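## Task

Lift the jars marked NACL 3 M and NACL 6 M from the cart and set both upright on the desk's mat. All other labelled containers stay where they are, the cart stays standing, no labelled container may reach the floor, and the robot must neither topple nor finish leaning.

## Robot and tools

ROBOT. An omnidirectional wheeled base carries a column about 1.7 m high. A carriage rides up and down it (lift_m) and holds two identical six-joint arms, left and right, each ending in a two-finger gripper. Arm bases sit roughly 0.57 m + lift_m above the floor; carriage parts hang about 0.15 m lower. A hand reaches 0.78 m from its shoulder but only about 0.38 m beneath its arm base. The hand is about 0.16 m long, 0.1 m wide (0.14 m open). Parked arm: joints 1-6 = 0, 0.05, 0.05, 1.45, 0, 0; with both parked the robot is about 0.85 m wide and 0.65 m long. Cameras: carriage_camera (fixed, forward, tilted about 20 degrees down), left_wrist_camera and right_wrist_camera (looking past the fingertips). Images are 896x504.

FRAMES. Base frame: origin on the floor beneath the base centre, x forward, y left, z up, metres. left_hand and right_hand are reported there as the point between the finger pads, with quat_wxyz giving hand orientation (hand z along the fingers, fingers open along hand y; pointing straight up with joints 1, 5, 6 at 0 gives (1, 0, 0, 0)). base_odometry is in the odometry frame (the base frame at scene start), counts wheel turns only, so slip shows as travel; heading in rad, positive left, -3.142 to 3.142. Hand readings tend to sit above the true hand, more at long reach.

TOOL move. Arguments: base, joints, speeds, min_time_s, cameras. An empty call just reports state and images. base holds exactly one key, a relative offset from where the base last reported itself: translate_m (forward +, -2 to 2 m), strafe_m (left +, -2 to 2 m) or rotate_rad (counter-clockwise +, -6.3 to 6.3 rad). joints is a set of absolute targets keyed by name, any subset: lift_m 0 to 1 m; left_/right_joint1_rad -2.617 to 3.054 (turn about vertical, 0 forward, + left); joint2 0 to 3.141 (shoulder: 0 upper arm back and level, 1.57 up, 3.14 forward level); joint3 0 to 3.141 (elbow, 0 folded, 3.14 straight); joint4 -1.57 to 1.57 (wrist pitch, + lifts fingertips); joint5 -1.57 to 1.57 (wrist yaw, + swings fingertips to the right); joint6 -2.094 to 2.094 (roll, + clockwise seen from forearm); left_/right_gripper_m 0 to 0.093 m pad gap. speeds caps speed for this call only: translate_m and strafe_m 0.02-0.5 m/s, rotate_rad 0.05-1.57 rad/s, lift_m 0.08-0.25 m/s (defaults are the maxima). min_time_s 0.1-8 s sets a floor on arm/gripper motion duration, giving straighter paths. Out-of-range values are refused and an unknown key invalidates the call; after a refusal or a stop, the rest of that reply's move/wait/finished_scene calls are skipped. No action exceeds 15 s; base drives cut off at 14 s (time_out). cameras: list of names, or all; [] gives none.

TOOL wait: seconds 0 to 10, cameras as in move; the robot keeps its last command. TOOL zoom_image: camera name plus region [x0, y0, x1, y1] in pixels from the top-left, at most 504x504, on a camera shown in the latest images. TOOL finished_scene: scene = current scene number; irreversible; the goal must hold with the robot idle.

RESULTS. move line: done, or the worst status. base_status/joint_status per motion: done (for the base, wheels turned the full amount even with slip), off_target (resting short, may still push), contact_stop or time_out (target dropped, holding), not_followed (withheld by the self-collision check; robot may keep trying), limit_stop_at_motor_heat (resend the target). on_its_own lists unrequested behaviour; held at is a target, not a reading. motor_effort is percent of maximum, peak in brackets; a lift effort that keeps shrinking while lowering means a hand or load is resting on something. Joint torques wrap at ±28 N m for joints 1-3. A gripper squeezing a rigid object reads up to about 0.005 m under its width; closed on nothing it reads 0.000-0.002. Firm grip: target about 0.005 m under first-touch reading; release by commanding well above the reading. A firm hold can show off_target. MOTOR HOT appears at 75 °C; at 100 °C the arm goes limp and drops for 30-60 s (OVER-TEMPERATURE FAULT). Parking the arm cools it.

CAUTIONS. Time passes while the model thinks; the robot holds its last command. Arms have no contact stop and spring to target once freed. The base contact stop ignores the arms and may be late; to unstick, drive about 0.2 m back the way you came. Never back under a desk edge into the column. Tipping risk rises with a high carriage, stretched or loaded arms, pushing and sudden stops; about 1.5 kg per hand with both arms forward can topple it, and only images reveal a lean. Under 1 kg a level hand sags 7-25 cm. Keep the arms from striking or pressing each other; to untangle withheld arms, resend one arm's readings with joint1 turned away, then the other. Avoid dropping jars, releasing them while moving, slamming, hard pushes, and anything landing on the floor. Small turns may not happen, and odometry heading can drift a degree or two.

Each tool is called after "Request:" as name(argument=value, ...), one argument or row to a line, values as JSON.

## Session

Request:
move(
  joints={"lift_m": 0.4},
  cameras=["carriage_camera"],
)

Request:
move(
  base={"rotate_rad": 1.2},
  cameras=["carriage_camera"],
)

Request:
move(
  base={"rotate_rad": 1.2},
  cameras=["carriage_camera"],
)

Scene clock: 0.93 s.
Joint torques (N m): left_arm=[-0.42 4.59 5.31 -0.36 -0.02 -0.04] | right_arm=[0.21 3.38 6.12 -0.32 0.09 0.07]
move: done
base_odometry: x=+0.000 y=+0.000 heading=+0.000
base_status: not commanded
joint_positions: lift_m=+0.400 left_joint1_rad=+0.000 left_joint2_rad=+0.055 left_joint3_rad=+0.051 left_joint4_rad=+1.475 left_joint5_rad=+0.031 left_joint6_rad=+0.040 left_gripper_m=+0.09396 right_joint1_rad=-0.016 right_joint2_rad=+0.048 right_joint3_rad=+0.039 right_joint4_rad=+1.495 right_joint5_rad=-0.022 right_joint6_rad=+0.050 right_gripper_m=+0.09396
joint_status: all done
motor_effort: lift_m=+42(51) drive_wheels=+3(3)
left_hand: x=+0.2485 y=+0.2991 z=+1.4125 quat_wxyz=(+0.998, +0.016, +0.049, +0.019) (m; base frame)
right_hand: x=+0.2454 y=-0.3010 z=+1.4098 quat_wxyz=(+0.999, -0.010, +0.043, +0.018) (m; base frame)
pictures: carriage_camera
camera_calibration:
carriage_camera: T_world_to_cam=[[-0.0301167, -0.999264, -0.0237735, 0.0369726], [-0.352417, 0.0328724, -0.935266, 1.35272], [0.935359, -0.0197889, -0.353147, 0.368572], [0, 0, 0, 1]] pos_world=[0.133088, -0.000228057, 1.39619]

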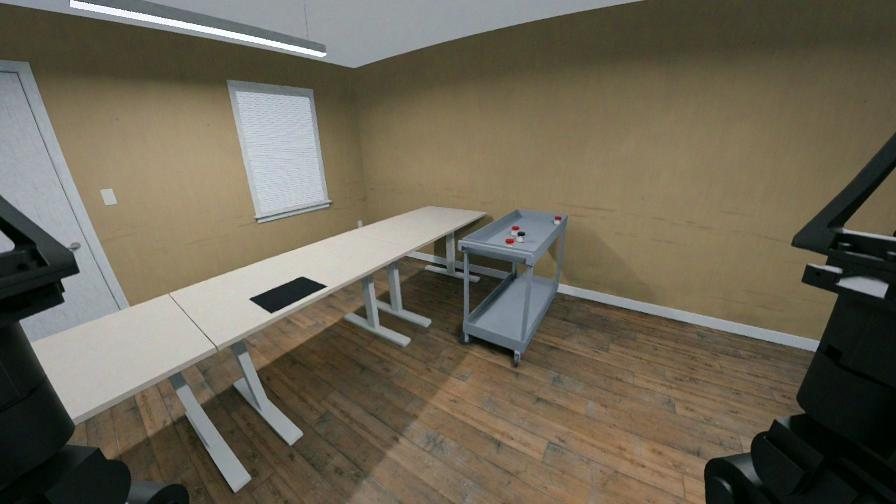

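Scene clock: 3.67 s.
Joint torques (N m): left_arm=[-0.42 4.6 5.29 -0.37 -0.01 -0.04] | right_arm=[0.21 3.38 6.11 -0.31 0.08 0.07]
move: done
base_odometry: x=+0.000 y=+0.000 heading=+1.200
base_status: done
joint_positions: lift_m=+0.400 left_joint1_rad=+0.000 left_joint2_rad=+0.055 left_joint3_rad=+0.051 left_joint4_rad=+1.475 left_joint5_rad=+0.031 left_joint6_rad=+0.040 left_gripper_m=+0.09396 right_joint1_rad=-0.016 right_joint2_rad=+0.048 right_joint3_rad=+0.039 right_joint4_rad=+1.494 right_joint5_rad=-0.022 right_joint6_rad=+0.050 right_gripper_m=+0.09396
joint_status: not commanded
motor_effort: lift_m=+42(43) drive_wheels=+8(16)
left_hand: x=+0.2485 y=+0.2991 z=+1.4125 quat_wxyz=(+0.998, +0.016, +0.049, +0.019) (m; base frame)
right_hand: x=+0.2455 y=-0.3010 z=+1.4098 quat_wxyz=(+0.999, -0.010, +0.043, +0.018) (m; base frame)
pictures: carriage_camera
camera_calibration:
carriage_camera: T_world_to_cam=[[-0.0301167, -0.999264, -0.0237735, 0.0369726], [-0.352417, 0.0328724, -0.935266, 1.35272], [0.935359, -0.0197889, -0.353147, 0.368572], [0, 0, 0, 1]] pos_world=[0.133088, -0.000228057, 1.39619]

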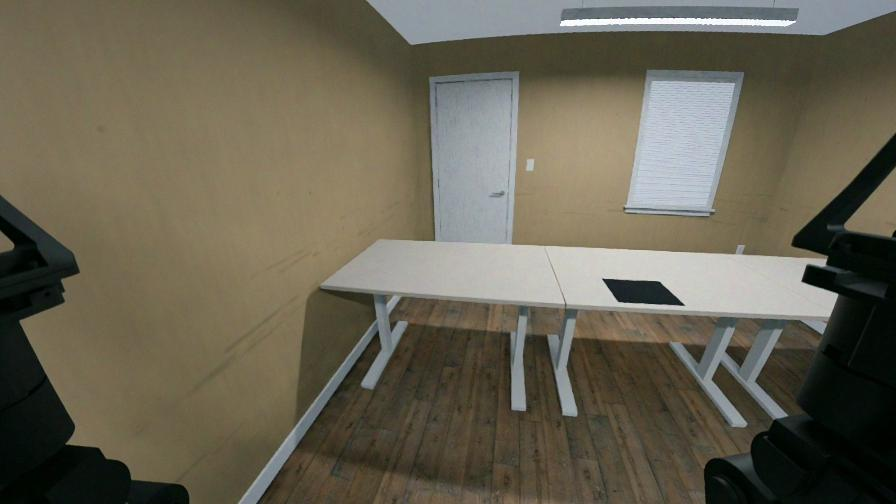

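Scene clock: 6.40 s.
Joint torques (N m): left_arm=[-0.42 4.59 5.29 -0.37 -0.01 -0.04] | right_arm=[0.13 3.38 6.09 -0.3 0.09 0.06]
move: done
base_odometry: x=+0.000 y=+0.000 heading=+2.399
base_status: done
joint_positions: lift_m=+0.400 left_joint1_rad=+0.000 left_joint2_rad=+0.055 left_joint3_rad=+0.051 left_joint4_rad=+1.475 left_joint5_rad=+0.031 left_joint6_rad=+0.040 left_gripper_m=+0.09397 right_joint1_rad=-0.016 right_joint2_rad=+0.048 right_joint3_rad=+0.039 right_joint4_rad=+1.494 right_joint5_rad=-0.022 right_joint6_rad=+0.050 right_gripper_m=+0.09397
joint_status: not commanded
motor_effort: lift_m=+42(43) drive_wheels=+8(16)
left_hand: x=+0.2485 y=+0.2991 z=+1.4125 quat_wxyz=(+0.998, +0.016, +0.049, +0.019) (m; base frame)
right_hand: x=+0.2456 y=-0.3010 z=+1.4098 quat_wxyz=(+0.999, -0.010, +0.043, +0.018) (m; base frame)
pictures: carriage_camera
camera_calibration:
carriage_camera: T_world_to_cam=[[-0.0301167, -0.999264, -0.0237735, 0.0369726], [-0.352417, 0.0328724, -0.935266, 1.35272], [0.935359, -0.0197889, -0.353147, 0.368572], [0, 0, 0, 1]] pos_world=[0.133088, -0.000228057, 1.39619]

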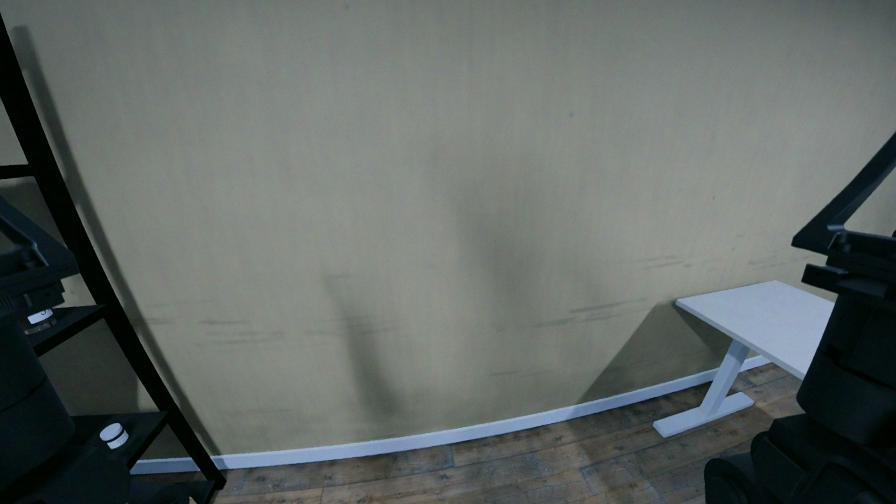

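Request:
move(
  base={"rotate_rad": -2.4},
  cameras=["carriage_camera"],
)

Request:
zoom_image(
  camera="carriage_camera",
  region=[440, 190, 600, 290],
)

Scene clock: 10.80 s.
Joint torques (N m): left_arm=[-0.42 4.59 5.29 -0.36 -0.02 -0.05] | right_arm=[0.32 3.38 6.11 -0.27 0.08 0.06]
move: done
base_odometry: x=+0.000 y=+0.000 heading=+0.000
base_status: done
joint_positions: lift_m=+0.400 left_joint1_rad=+0.000 left_joint2_rad=+0.055 left_joint3_rad=+0.051 left_joint4_rad=+1.474 left_joint5_rad=+0.031 left_joint6_rad=+0.040 left_gripper_m=+0.09398 right_joint1_rad=-0.016 right_joint2_rad=+0.048 right_joint3_rad=+0.039 right_joint4_rad=+1.492 right_joint5_rad=-0.022 right_joint6_rad=+0.050 right_gripper_m=+0.09398
joint_status: not commanded
motor_effort: lift_m=+42(43) drive_wheels=+8(21)
left_hand: x=+0.2488 y=+0.2991 z=+1.4125 quat_wxyz=(+0.998, +0.016, +0.050, +0.019) (m; base frame)
right_hand: x=+0.2461 y=-0.3010 z=+1.4097 quat_wxyz=(+0.999, -0.010, +0.045, +0.018) (m; base frame)
pictures: carriage_camera
camera_calibration:
carriage_camera: T_world_to_cam=[[-0.0301167, -0.999264, -0.0237735, 0.0369726], [-0.352417, 0.0328724, -0.935266, 1.35272], [0.935359, -0.0197889, -0.353147, 0.368572], [0, 0, 0, 1]] pos_world=[0.133088, -0.000228057, 1.39619]

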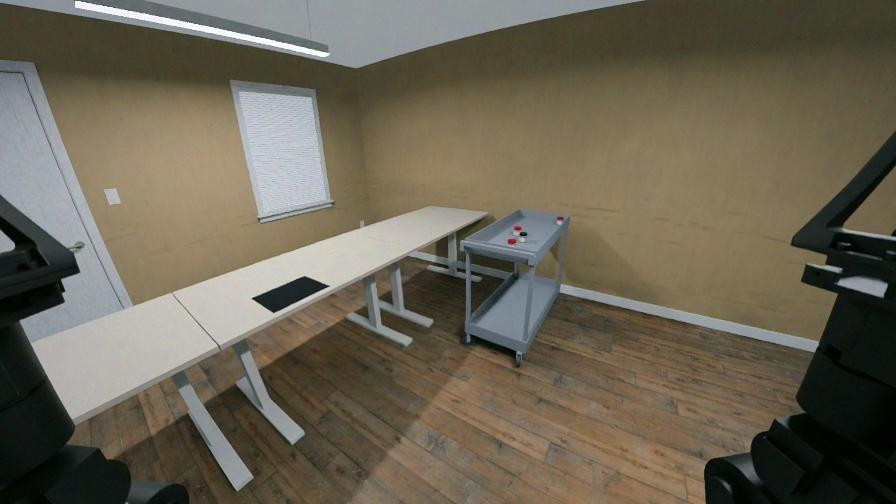

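Scaled by 3.150.

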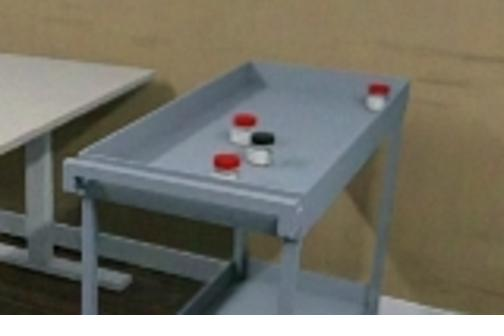

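Request:
move(
  base={"rotate_rad":-0.77},
  cameras=["carriage_camera"],
)

Request:
move(
  base={"translate_m":2.0},
  cameras=["carriage_camera"],
)

Request:
move(
  base={"rotate_rad":1.72},
  cameras=["carriage_camera"],
)

Scene clock: 17.10 s.
Joint torques (N m): left_arm=[-0.35 4.59 5.29 -0.36 -0.02 -0.05] | right_arm=[0.25 3.38 6.11 -0.27 0.09 0.06]
move: done
base_odometry: x=+0.000 y=+0.000 heading=-0.770
base_status: done
joint_positions: lift_m=+0.400 left_joint1_rad=+0.000 left_joint2_rad=+0.055 left_joint3_rad=+0.051 left_joint4_rad=+1.474 left_joint5_rad=+0.031 left_joint6_rad=+0.040 left_gripper_m=+0.09398 right_joint1_rad=-0.016 right_joint2_rad=+0.048 right_joint3_rad=+0.039 right_joint4_rad=+1.492 right_joint5_rad=-0.022 right_joint6_rad=+0.050 right_gripper_m=+0.09398
joint_status: not commanded
motor_effort: lift_m=+42(43) drive_wheels=+8(17)
left_hand: x=+0.2488 y=+0.2991 z=+1.4125 quat_wxyz=(+0.998, +0.016, +0.050, +0.019) (m; base frame)
right_hand: x=+0.2461 y=-0.3010 z=+1.4097 quat_wxyz=(+0.999, -0.010, +0.045, +0.018) (m; base frame)
pictures: carriage_camera
camera_calibration:
carriage_camera: T_world_to_cam=[[-0.0301167, -0.999264, -0.0237735, 0.0369726], [-0.352417, 0.0328724, -0.935266, 1.35272], [0.935359, -0.0197889, -0.353147, 0.368572], [0, 0, 0, 1]] pos_world=[0.133088, -0.000228057, 1.39619]

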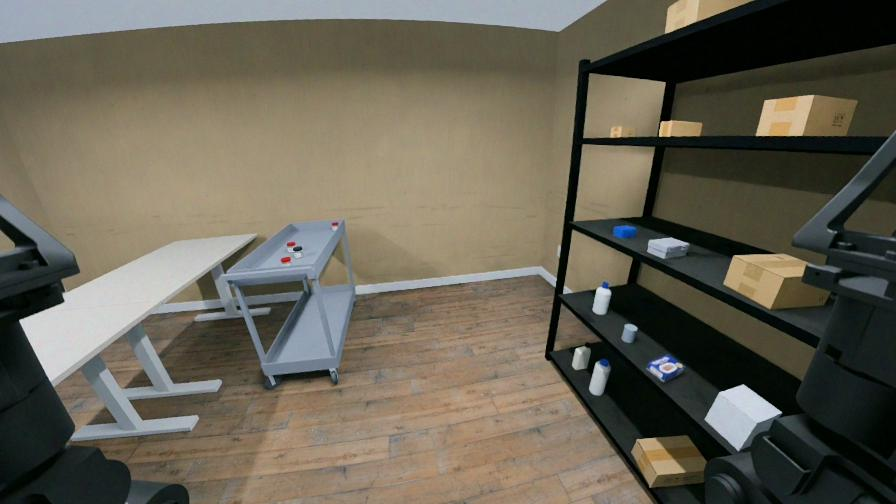

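Scene clock: 23.40 s.
Joint torques (N m): left_arm=[-0.4 4.55 5.26 -0.37 -0.02 -0.04] | right_arm=[0.2 3.41 6.13 -0.29 0.09 0.06]
move: done
base_odometry: x=+1.434 y=-1.394 heading=-0.771
base_status: done
joint_positions: lift_m=+0.400 left_joint1_rad=+0.000 left_joint2_rad=+0.055 left_joint3_rad=+0.051 left_joint4_rad=+1.475 left_joint5_rad=+0.031 left_joint6_rad=+0.040 left_gripper_m=+0.09398 right_joint1_rad=-0.016 right_joint2_rad=+0.048 right_joint3_rad=+0.039 right_joint4_rad=+1.492 right_joint5_rad=-0.022 right_joint6_rad=+0.050 right_gripper_m=+0.09398
joint_status: not commanded
motor_effort: lift_m=+42(43) drive_wheels=-5(27)
left_hand: x=+0.2487 y=+0.2991 z=+1.4125 quat_wxyz=(+0.998, +0.016, +0.050, +0.019) (m; base frame)
right_hand: x=+0.2460 y=-0.3010 z=+1.4097 quat_wxyz=(+0.999, -0.010, +0.044, +0.018) (m; base frame)
pictures: carriage_camera
camera_calibration:
carriage_camera: T_world_to_cam=[[-0.0301167, -0.999264, -0.0237735, 0.0369726], [-0.352417, 0.0328724, -0.935266, 1.35272], [0.935359, -0.0197889, -0.353147, 0.368572], [0, 0, 0, 1]] pos_world=[0.133088, -0.000228057, 1.39619]

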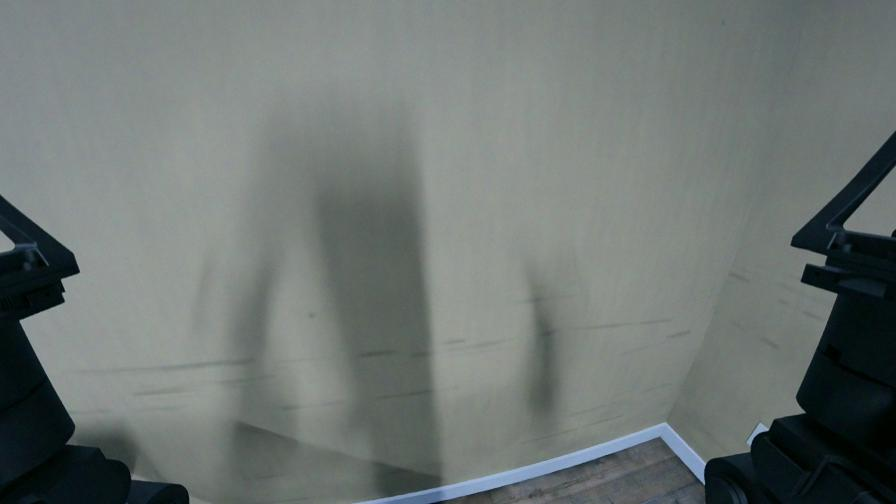

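Scene clock: 26.63 s.
Joint torques (N m): left_arm=[-0.39 4.57 5.29 -0.36 -0.01 -0.04] | right_arm=[0.12 3.4 6.13 -0.28 0.09 0.06]
move: done
base_odometry: x=+1.434 y=-1.394 heading=+0.949
base_status: done
joint_positions: lift_m=+0.400 left_joint1_rad=+0.000 left_joint2_rad=+0.055 left_joint3_rad=+0.051 left_joint4_rad=+1.474 left_joint5_rad=+0.031 left_joint6_rad=+0.040 left_gripper_m=+0.09399 right_joint1_rad=-0.016 right_joint2_rad=+0.048 right_joint3_rad=+0.039 right_joint4_rad=+1.492 right_joint5_rad=-0.022 right_joint6_rad=+0.050 right_gripper_m=+0.09399
joint_status: not commanded
motor_effort: lift_m=+42(43) drive_wheels=+8(20)
left_hand: x=+0.2489 y=+0.2991 z=+1.4125 quat_wxyz=(+0.998, +0.016, +0.050, +0.019) (m; base frame)
right_hand: x=+0.2459 y=-0.3010 z=+1.4097 quat_wxyz=(+0.999, -0.010, +0.044, +0.018) (m; base frame)
pictures: carriage_camera
camera_calibration:
carriage_camera: T_world_to_cam=[[-0.0301167, -0.999264, -0.0237735, 0.0369726], [-0.352417, 0.0328724, -0.935266, 1.35272], [0.935359, -0.0197889, -0.353147, 0.368572], [0, 0, 0, 1]] pos_world=[0.133088, -0.000228057, 1.39619]

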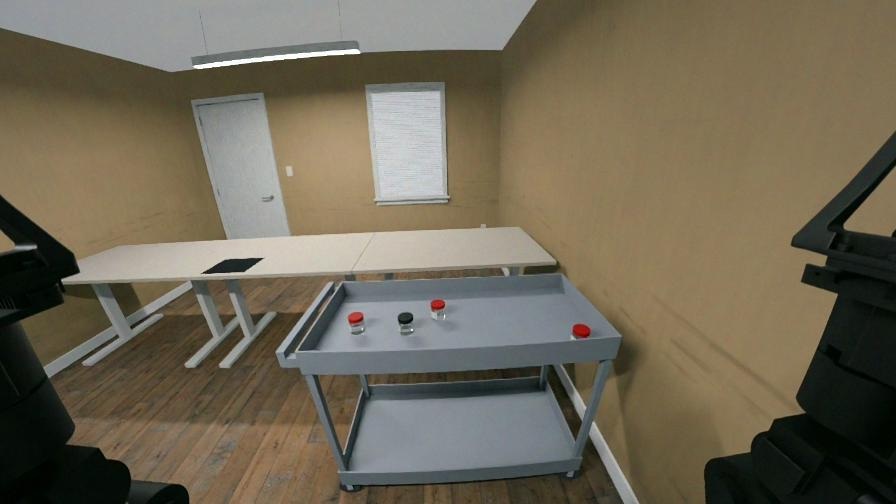

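Request:
move(
  base={"strafe_m":0.45},
  joints={"lift_m":0.2},
  cameras=[],
)

Request:
move(
  base={"translate_m":0.28},
  joints={"left_joint2_rad":1.0,"left_joint3_rad":1.0,"left_joint4_rad":0.0,"left_joint5_rad":1.1},
  cameras=["carriage_camera","left_wrist_camera"],
)

Scene clock: 30.53 s.
Joint torques (N m): left_arm=[-0.59 4.66 5.27 -0.36 -0.02 -0.04] | right_arm=[0.42 3.38 6.11 -0.28 0.09 0.07]
move: done
base_odometry: x=+1.068 y=-1.132 heading=+0.950
base_status: done
joint_positions: lift_m=+0.200 left_joint1_rad=+0.000 left_joint2_rad=+0.055 left_joint3_rad=+0.051 left_joint4_rad=+1.474 left_joint5_rad=+0.031 left_joint6_rad=+0.040 left_gripper_m=+0.09399 right_joint1_rad=-0.016 right_joint2_rad=+0.048 right_joint3_rad=+0.039 right_joint4_rad=+1.492 right_joint5_rad=-0.022 right_joint6_rad=+0.050 right_gripper_m=+0.09399
joint_status: all done
motor_effort: lift_m=+36(36) drive_wheels=-5(22)
left_hand: x=+0.2489 y=+0.2991 z=+1.2130 quat_wxyz=(+0.998, +0.016, +0.050, +0.019) (m; base frame)
right_hand: x=+0.2459 y=-0.3010 z=+1.2103 quat_wxyz=(+0.999, -0.010, +0.044, +0.017) (m; base frame)
pictures: none
No camera images: "cameras" was empty.

Scene clock: 32.93 s.
Joint torques (N m): left_arm=[-0.43 -2.4 9.61 1.5 0.08 -0.04] | right_arm=[0.23 3.4 6.16 -0.26 0.08 0.06]
move: done
base_odometry: x=+1.231 y=-0.904 heading=+0.950
base_status: done
joint_positions: lift_m=+0.200 left_joint1_rad=+0.000 left_joint2_rad=+0.999 left_joint3_rad=+0.963 left_joint4_rad=+0.005 left_joint5_rad=+1.089 left_joint6_rad=+0.040 left_gripper_m=+0.09400 right_joint1_rad=-0.016 right_joint2_rad=+0.048 right_joint3_rad=+0.039 right_joint4_rad=+1.493 right_joint5_rad=-0.022 right_joint6_rad=+0.050 right_gripper_m=+0.09399
joint_status: all done
motor_effort: lift_m=+36(36) drive_wheels=-3(18)
left_hand: x=+0.5003 y=+0.1522 z=+1.1632 quat_wxyz=(+0.603, +0.372, +0.607, -0.360) (m; base frame)
right_hand: x=+0.2458 y=-0.3010 z=+1.2103 quat_wxyz=(+0.999, -0.010, +0.044, +0.017) (m; base frame)
pictures: carriage_camera, left_wrist_camera
camera_calibration:
carriage_camera: T_world_to_cam=[[-0.0301167, -0.999264, -0.0237735, 0.032231], [-0.352417, 0.0328724, -0.935266, 1.16618], [0.935359, -0.0197889, -0.353147, 0.298137], [0, 0, 0, 1]] pos_world=[0.133088, -0.000228057, 1.19674]
left_wrist_camera: T_world_to_cam=[[-0.89416, -0.447055, -0.0248924, 0.546294], [-0.255479, 0.555064, -0.791602, 0.968073], [0.367707, -0.701459, -0.61053, 0.754922], [0, 0, 0, 1]] pos_world=[0.458207, 0.236428, 1.24083]

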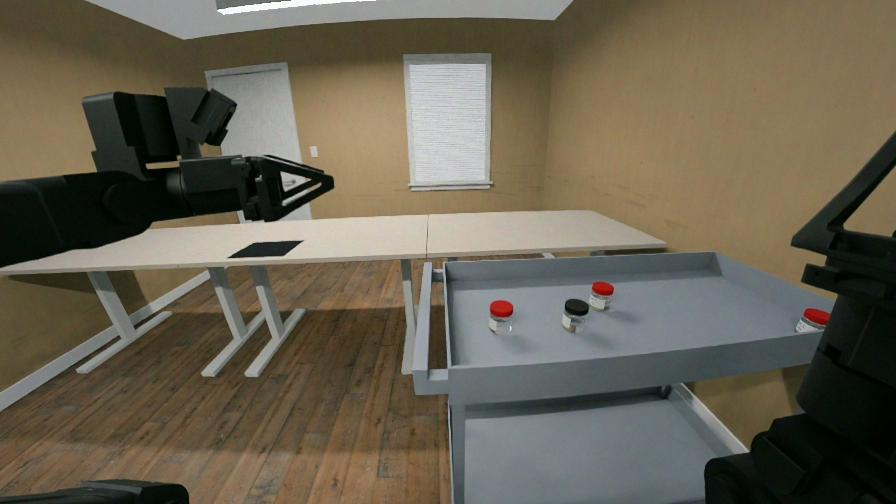

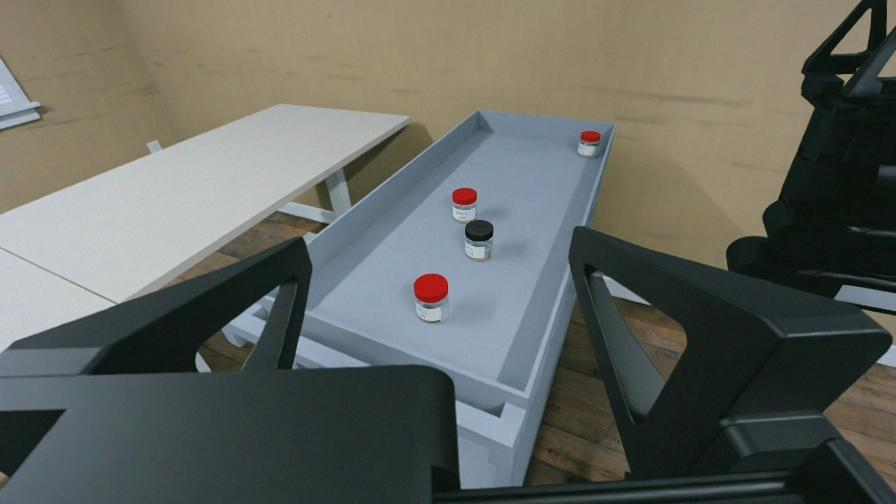

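Request:
zoom_image(
  camera="left_wrist_camera",
  region=[400, 265, 460, 325],
)

Request:
zoom_image(
  camera="left_wrist_camera",
  region=[450, 185, 500, 265],
)

Request:
zoom_image(
  camera="left_wrist_camera",
  region=[570, 125, 610, 165],
)

Request:
zoom_image(
  camera="left_wrist_camera",
  region=[445, 185, 485, 225],
)

Scaled by 8.400.

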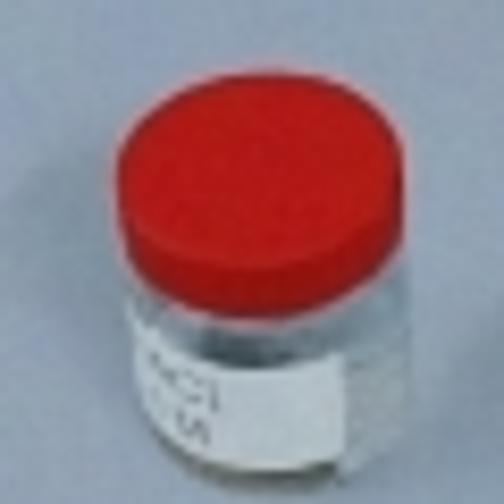

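Scaled by 6.300.

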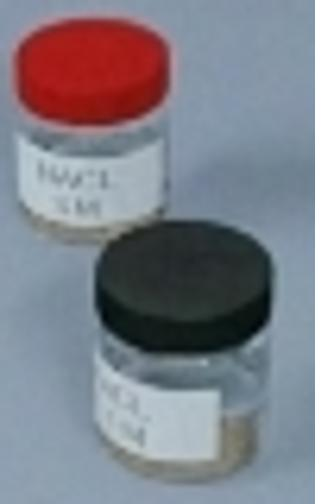

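Scaled by 12.600.

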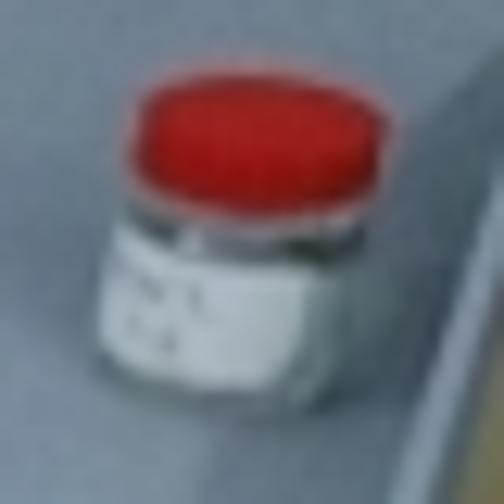

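Scaled by 12.600.

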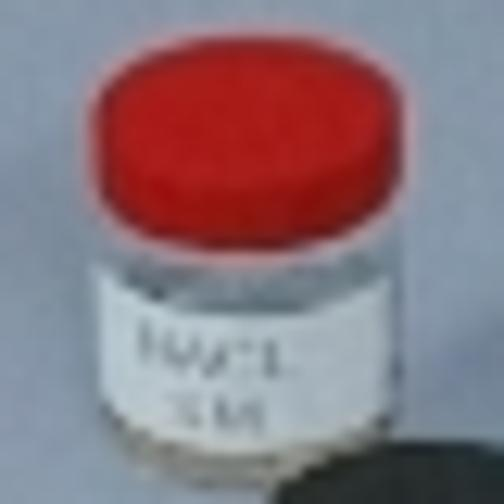

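Request:
move(
  joints={"lift_m":0.1,"left_joint2_rad":2.0,"left_joint3_rad":2.0,"left_joint4_rad":0.0,"left_joint5_rad":1.25},
  cameras=["left_wrist_camera"],
)

Scene clock: 40.23 s.
Joint torques (N m): left_arm=[-0.4 -12.72 9.22 1.51 0.17 -0.04] | right_arm=[0.24 3.4 6.13 -0.28 0.09 0.07]
move: done
base_odometry: x=+1.231 y=-0.904 heading=+0.950
base_status: not commanded
joint_positions: lift_m=+0.100 left_joint1_rad=+0.000 left_joint2_rad=+1.999 left_joint3_rad=+1.966 left_joint4_rad=-0.007 left_joint5_rad=+1.238 left_joint6_rad=+0.040 left_gripper_m=+0.09400 right_joint1_rad=-0.016 right_joint2_rad=+0.048 right_joint3_rad=+0.039 right_joint4_rad=+1.493 right_joint5_rad=-0.022 right_joint6_rad=+0.050 right_gripper_m=+0.09399
joint_status: all done
motor_effort: lift_m=+35(36) drive_wheels=-2(8)
left_hand: x=+0.7292 y=+0.1421 z=+1.0816 quat_wxyz=(+0.573, +0.413, +0.579, -0.407) (m; base frame)
right_hand: x=+0.2458 y=-0.3010 z=+1.1103 quat_wxyz=(+0.999, -0.010, +0.044, +0.017) (m; base frame)
pictures: left_wrist_camera
camera_calibration:
left_wrist_camera: T_world_to_cam=[[-0.9507, -0.30976, -0.0147747, 0.755138], [-0.177662, 0.583083, -0.792749, 0.908094], [0.254177, -0.751041, -0.60937, 0.702523], [0, 0, 0, 1]] pos_world=[0.700678, 0.232041, 1.15914]

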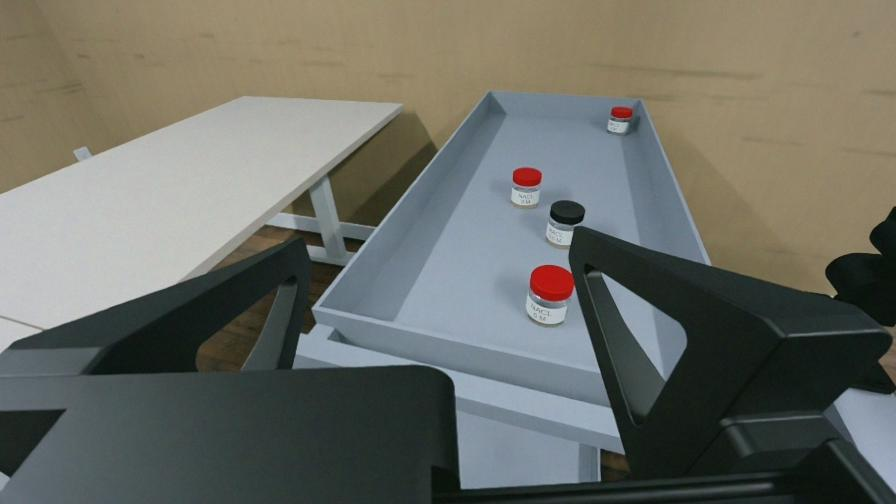

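Request:
zoom_image(
  camera="left_wrist_camera",
  region=[521, 285, 571, 335],
)

Request:
zoom_image(
  camera="left_wrist_camera",
  region=[541, 215, 581, 255],
)

Request:
zoom_image(
  camera="left_wrist_camera",
  region=[505, 180, 545, 220],
)

Request:
zoom_image(
  camera="left_wrist_camera",
  region=[603, 112, 635, 144],
)

Scaled by 10.080.

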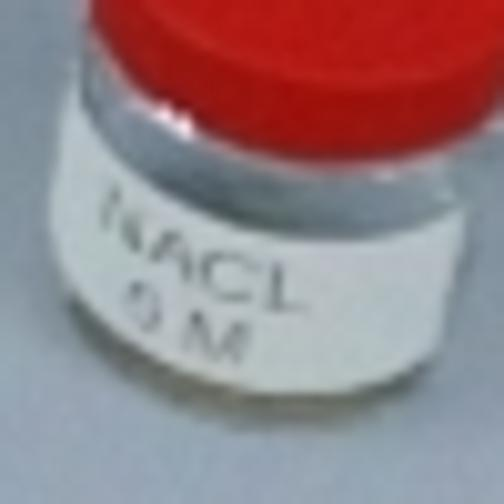

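Scaled by 12.600.

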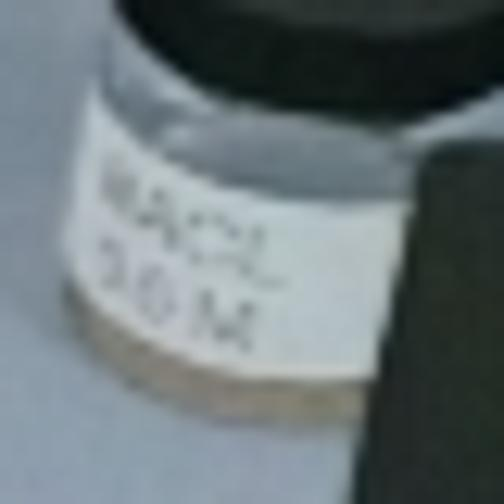

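Scaled by 12.600.

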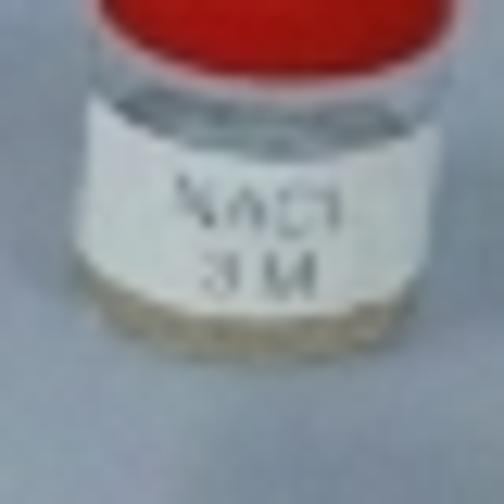

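Scaled by 15.750.

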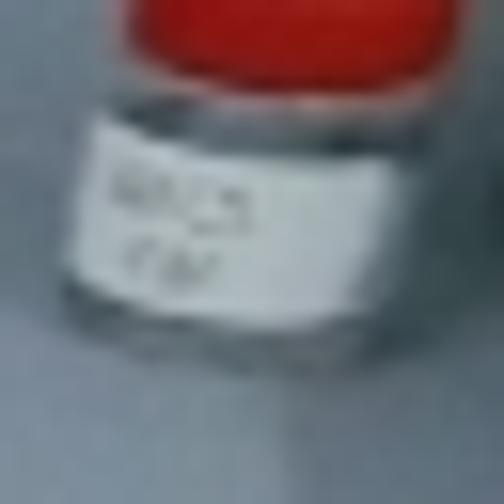

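Request:
move(
  joints={"lift_m":0.02,"left_joint2_rad":2.15,"left_joint3_rad":2.1,"left_joint4_rad":0.0,"left_joint5_rad":1.35},
  cameras=["left_wrist_camera"],
)

Scene clock: 42.33 s.
Joint torques (N m): left_arm=[-0.4 -17.62 9.03 1.55 0.2 -0.03] | right_arm=[0.27 3.37 6.09 -0.28 0.08 0.06]
move: done
base_odometry: x=+1.231 y=-0.904 heading=+0.950
base_status: not commanded
joint_positions: lift_m=+0.020 left_joint1_rad=+0.000 left_joint2_rad=+2.182 left_joint3_rad=+2.069 left_joint4_rad=-0.015 left_joint5_rad=+1.338 left_joint6_rad=+0.040 left_gripper_m=+0.09400 right_joint1_rad=-0.016 right_joint2_rad=+0.048 right_joint3_rad=+0.039 right_joint4_rad=+1.493 right_joint5_rad=-0.022 right_joint6_rad=+0.050 right_gripper_m=+0.09399
joint_status: all done
motor_effort: lift_m=+36(37) drive_wheels=+7(7)
left_hand: x=+0.7570 y=+0.1373 z=+0.9485 quat_wxyz=(+0.527, +0.421, +0.581, -0.455) (m; base frame)
right_hand: x=+0.2458 y=-0.3010 z=+1.0302 quat_wxyz=(+0.999, -0.010, +0.044, +0.017) (m; base frame)
pictures: left_wrist_camera
camera_calibration:
left_wrist_camera: T_world_to_cam=[[-0.974294, -0.213489, 0.0719347, 0.700554], [-0.18802, 0.59468, -0.781668, 0.806031], [0.124099, -0.775099, -0.619533, 0.722133], [0, 0, 0, 1]] pos_world=[0.744479, 0.229955, 1.02704]

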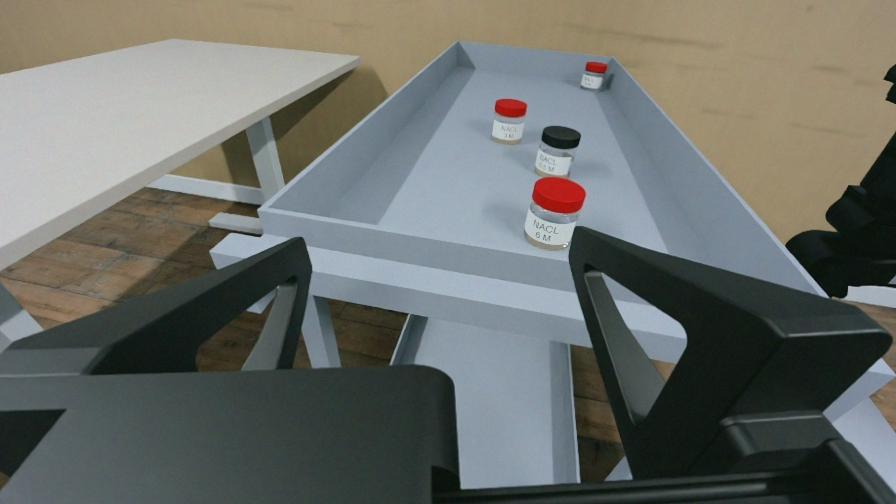

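Request:
zoom_image(
  camera="left_wrist_camera",
  region=[523, 205, 573, 255],
)

Request:
zoom_image(
  camera="left_wrist_camera",
  region=[534, 140, 574, 180],
)

Request:
zoom_image(
  camera="left_wrist_camera",
  region=[490, 110, 530, 150],
)

Request:
zoom_image(
  camera="left_wrist_camera",
  region=[578, 68, 608, 98],
)

Scaled by 10.080.

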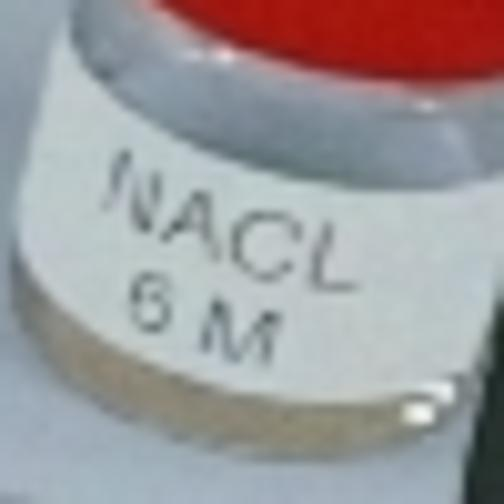

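Scaled by 12.600.

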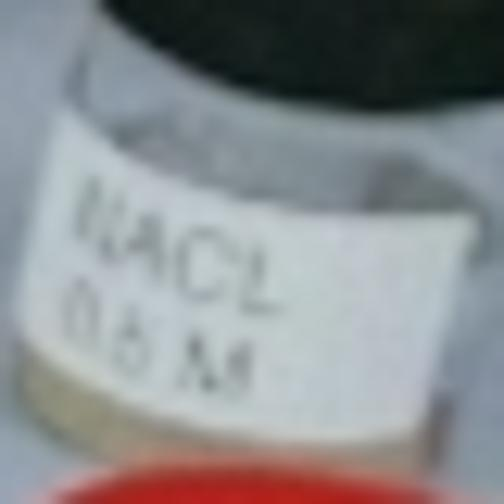

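Scaled by 12.600.

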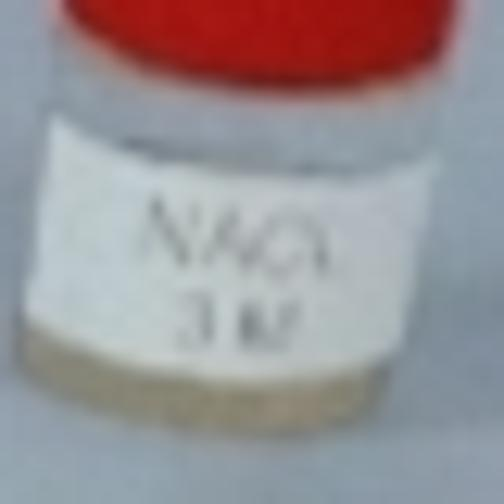

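Scaled by 16.800.

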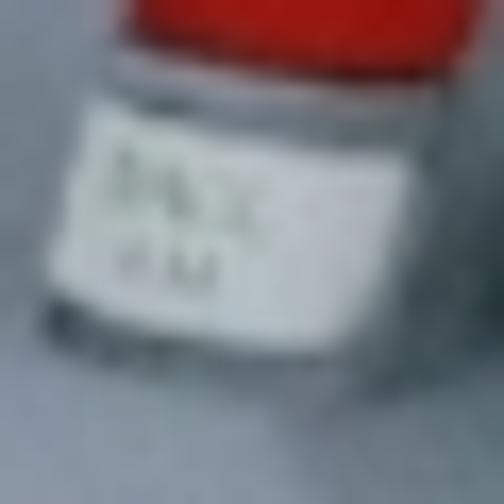

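Request:
move(
  joints={"lift_m":0.25},
  cameras=[],
)

Request:
move(
  base={"strafe_m":-0.434},
  joints={"left_joint2_rad":2.02,"left_joint3_rad":2.17,"left_joint4_rad":-1.55,"left_joint5_rad":0,"left_joint6_rad":0},
  cameras=[],
)

Request:
move(
  base={"translate_m":0.04},
  joints={"lift_m":0.17},
  cameras=["carriage_camera","left_wrist_camera"],
)

Scene clock: 46.43 s.
Joint torques (N m): left_arm=[-0.4 -17.63 8.4 1.43 0.18 -0.04] | right_arm=[0.25 3.38 6.17 -0.29 0.08 0.06]
move: done
base_odometry: x=+1.231 y=-0.904 heading=+0.950
base_status: not commanded
joint_positions: lift_m=+0.250 left_joint1_rad=+0.000 left_joint2_rad=+2.180 left_joint3_rad=+2.076 left_joint4_rad=-0.005 left_joint5_rad=+1.341 left_joint6_rad=+0.040 left_gripper_m=+0.09400 right_joint1_rad=-0.016 right_joint2_rad=+0.048 right_joint3_rad=+0.039 right_joint4_rad=+1.493 right_joint5_rad=-0.022 right_joint6_rad=+0.050 right_gripper_m=+0.09399
joint_status: all done
motor_effort: lift_m=+43(52) drive_wheels=+7(7)
left_hand: x=+0.7560 y=+0.1372 z=+1.1826 quat_wxyz=(+0.532, +0.426, +0.575, -0.452) (m; base frame)
right_hand: x=+0.2458 y=-0.3010 z=+1.2597 quat_wxyz=(+0.999, -0.010, +0.044, +0.017) (m; base frame)
pictures: none
No camera images: "cameras" was empty.

Scene clock: 49.37 s.
Joint torques (N m): left_arm=[-0.14 -16.18 8.05 0.41 -0.12 -0.18] | right_arm=[0.17 3.4 6.11 -0.29 0.08 0.06]
move: done
base_odometry: x=+1.584 y=-1.157 heading=+0.950
base_status: done
joint_positions: lift_m=+0.250 left_joint1_rad=-0.002 left_joint2_rad=+2.061 left_joint3_rad=+2.139 left_joint4_rad=-1.540 left_joint5_rad=+0.011 left_joint6_rad=+0.015 left_gripper_m=+0.09401 right_joint1_rad=-0.016 right_joint2_rad=+0.048 right_joint3_rad=+0.039 right_joint4_rad=+1.493 right_joint5_rad=-0.022 right_joint6_rad=+0.050 right_gripper_m=+0.09399
joint_status: all done
motor_effort: lift_m=+42(43) drive_wheels=+0(19)
left_hand: x=+0.6330 y=+0.3018 z=+1.0115 quat_wxyz=(+0.054, +0.009, +0.998, -0.005) (m; base frame)
right_hand: x=+0.2458 y=-0.3010 z=+1.2597 quat_wxyz=(+0.999, -0.010, +0.044, +0.017) (m; base frame)
pictures: none
No camera images: "cameras" was empty.

Scene clock: 50.53 s.
Joint torques (N m): left_arm=[-0.14 -13.34 7.08 0.55 -0.08 -0.17] | right_arm=[0.18 3.38 6.12 -0.29 0.08 0.07]
move: done
base_odometry: x=+1.607 y=-1.124 heading=+0.950
base_status: done
joint_positions: lift_m=+0.170 left_joint1_rad=-0.002 left_joint2_rad=+2.038 left_joint3_rad=+2.150 left_joint4_rad=-1.546 left_joint5_rad=+0.010 left_joint6_rad=+0.014 left_gripper_m=+0.09401 right_joint1_rad=-0.016 right_joint2_rad=+0.048 right_joint3_rad=+0.039 right_joint4_rad=+1.493 right_joint5_rad=-0.022 right_joint6_rad=+0.050 right_gripper_m=+0.09399
joint_status: all done
motor_effort: lift_m=+36(37) drive_wheels=+8(14)
left_hand: x=+0.6317 y=+0.3019 z=+0.9439 quat_wxyz=(+0.068, +0.008, +0.998, -0.005) (m; base frame)
right_hand: x=+0.2457 y=-0.3010 z=+1.1804 quat_wxyz=(+0.999, -0.010, +0.044, +0.017) (m; base frame)
pictures: carriage_camera, left_wrist_camera
camera_calibration:
carriage_camera: T_world_to_cam=[[-0.0301167, -0.999264, -0.0237735, 0.0315178], [-0.352417, 0.0328724, -0.935266, 1.13812], [0.935359, -0.0197889, -0.353147, 0.287542], [0, 0, 0, 1]] pos_world=[0.133088, -0.000228057, 1.16674]
left_wrist_camera: T_world_to_cam=[[-0.0331498, -0.999153, 0.0243707, 0.301538], [-0.874285, 0.0408049, 0.483695, 0.087325], [-0.48428, -0.00527257, -0.874897, 1.25535], [0, 0, 0, 1]] pos_world=[0.694284, 0.304339, 1.04872]

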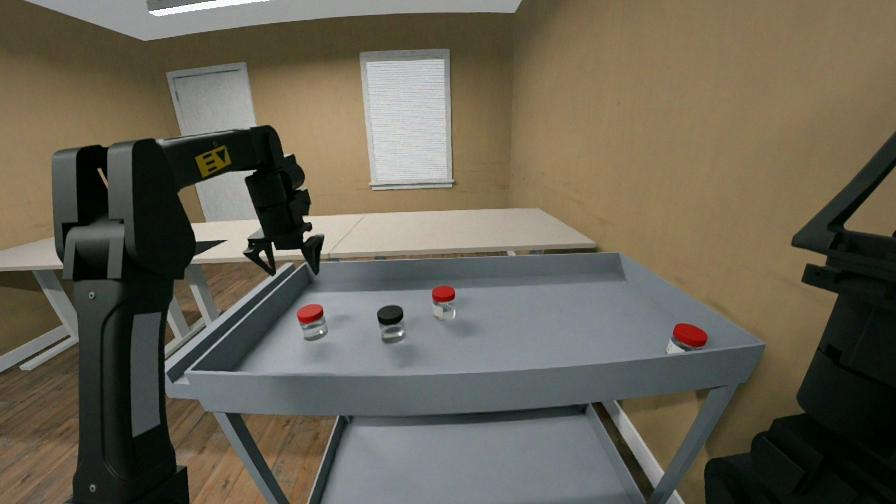

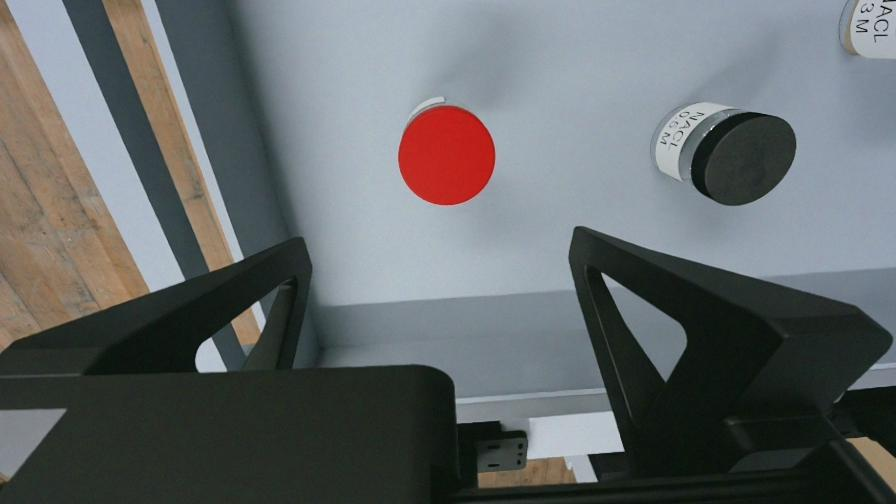

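Request:
move(
  base={"translate_m":0.011},
  cameras=[],
)

Request:
move(
  joints={"lift_m":0.048},
  speeds={"lift_m":0.12},
  cameras=["left_wrist_camera"],
)

Request:
move(
  joints={"left_gripper_m":0.0465},
  min_time_s=2.5,
  cameras=["left_wrist_camera"],
)

Scene clock: 52.00 s.
Joint torques (N m): left_arm=[-0.25 -13.53 7.1 0.53 -0.09 -0.16] | right_arm=[0.18 3.38 6.08 -0.3 0.09 0.06]
move: done
base_odometry: x=+1.614 y=-1.115 heading=+0.949
base_status: done
joint_positions: lift_m=+0.170 left_joint1_rad=-0.002 left_joint2_rad=+2.038 left_joint3_rad=+2.150 left_joint4_rad=-1.547 left_joint5_rad=+0.010 left_joint6_rad=+0.014 left_gripper_m=+0.09401 right_joint1_rad=-0.016 right_joint2_rad=+0.048 right_joint3_rad=+0.039 right_joint4_rad=+1.493 right_joint5_rad=-0.022 right_joint6_rad=+0.050 right_gripper_m=+0.09399
joint_status: not commanded
motor_effort: lift_m=+36(36) drive_wheels=-3(16)
left_hand: x=+0.6313 y=+0.3019 z=+0.9439 quat_wxyz=(+0.068, +0.008, +0.998, -0.005) (m; base frame)
right_hand: x=+0.2455 y=-0.3010 z=+1.1804 quat_wxyz=(+0.999, -0.010, +0.043, +0.017) (m; base frame)
pictures: none
No camera images: "cameras" was empty.

Scene clock: 53.43 s.
Joint torques (N m): left_arm=[-0.21 -13.68 7.13 0.52 -0.08 -0.17] | right_arm=[0.2 3.4 6.06 -0.3 0.09 0.06]
move: done
base_odometry: x=+1.614 y=-1.115 heading=+0.949
base_status: not commanded
joint_positions: lift_m=+0.048 left_joint1_rad=-0.002 left_joint2_rad=+2.038 left_joint3_rad=+2.150 left_joint4_rad=-1.548 left_joint5_rad=+0.010 left_joint6_rad=+0.014 left_gripper_m=+0.09401 right_joint1_rad=-0.016 right_joint2_rad=+0.048 right_joint3_rad=+0.039 right_joint4_rad=+1.493 right_joint5_rad=-0.022 right_joint6_rad=+0.050 right_gripper_m=+0.09399
joint_status: all done
motor_effort: lift_m=+35(36) drive_wheels=-2(7)
left_hand: x=+0.6312 y=+0.3019 z=+0.8220 quat_wxyz=(+0.068, +0.008, +0.998, -0.005) (m; base frame)
right_hand: x=+0.2455 y=-0.3010 z=+1.0584 quat_wxyz=(+0.999, -0.010, +0.043, +0.017) (m; base frame)
pictures: left_wrist_camera
camera_calibration:
left_wrist_camera: T_world_to_cam=[[-0.0331126, -0.999153, 0.0244188, 0.304431], [-0.873546, 0.0408037, 0.485029, 0.144295], [-0.485614, -0.00527039, -0.874157, 1.14869], [0, 0, 0, 1]] pos_world=[0.693949, 0.304339, 0.926716]

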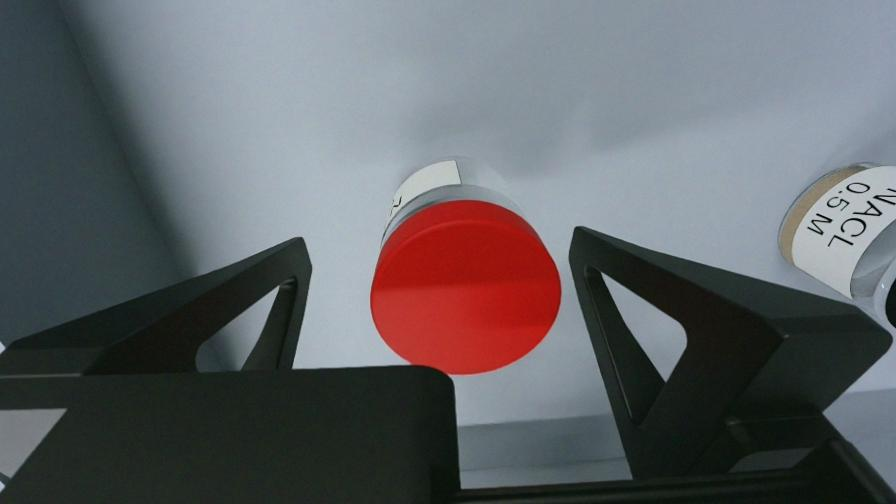

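Scene clock: 56.23 s.
Joint torques (N m): left_arm=[-0.25 -13.63 7.12 0.53 -0.08 -0.16] | right_arm=[0.21 3.41 6.09 -0.29 0.08 0.07]
move: off_target
base_odometry: x=+1.614 y=-1.115 heading=+0.949
base_status: not commanded
joint_positions: lift_m=+0.048 left_joint1_rad=-0.002 left_joint2_rad=+2.038 left_joint3_rad=+2.150 left_joint4_rad=-1.548 left_joint5_rad=+0.010 left_joint6_rad=+0.014 left_gripper_m=+0.05388 right_joint1_rad=-0.016 right_joint2_rad=+0.048 right_joint3_rad=+0.039 right_joint4_rad=+1.493 right_joint5_rad=-0.022 right_joint6_rad=+0.050 right_gripper_m=+0.09399
joint_status: left_gripper_m off_target (ended at +0.05390, target +0.04650)
motor_effort: lift_m=+35(36) drive_wheels=+7(7)
left_hand: x=+0.6312 y=+0.3019 z=+0.8220 quat_wxyz=(+0.068, +0.008, +0.998, -0.005) (m; base frame)
right_hand: x=+0.2455 y=-0.3010 z=+1.0584 quat_wxyz=(+0.999, -0.010, +0.043, +0.017) (m; base frame)
pictures: left_wrist_camera
camera_calibration:
left_wrist_camera: T_world_to_cam=[[-0.0327348, -0.999164, 0.0244702, 0.304153], [-0.873559, 0.0404984, 0.48503, 0.144394], [-0.485616, -0.00549884, -0.874155, 1.14876], [0, 0, 0, 1]] pos_world=[0.693949, 0.304368, 0.926716]

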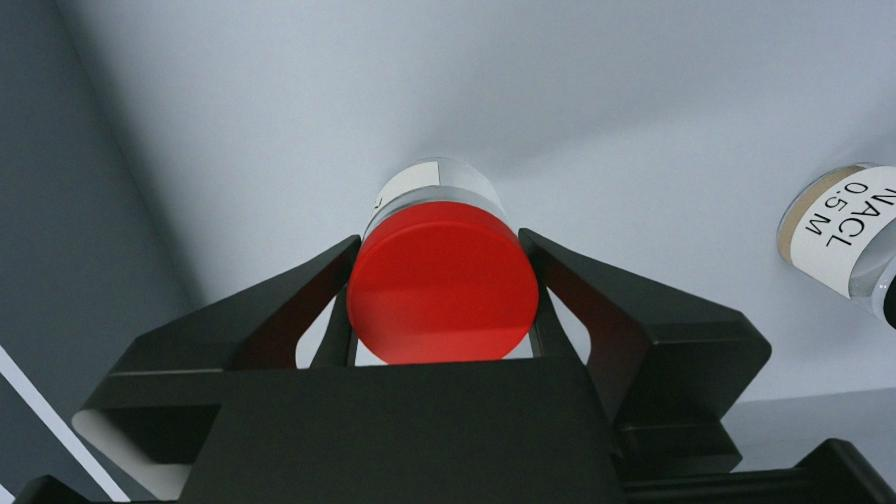

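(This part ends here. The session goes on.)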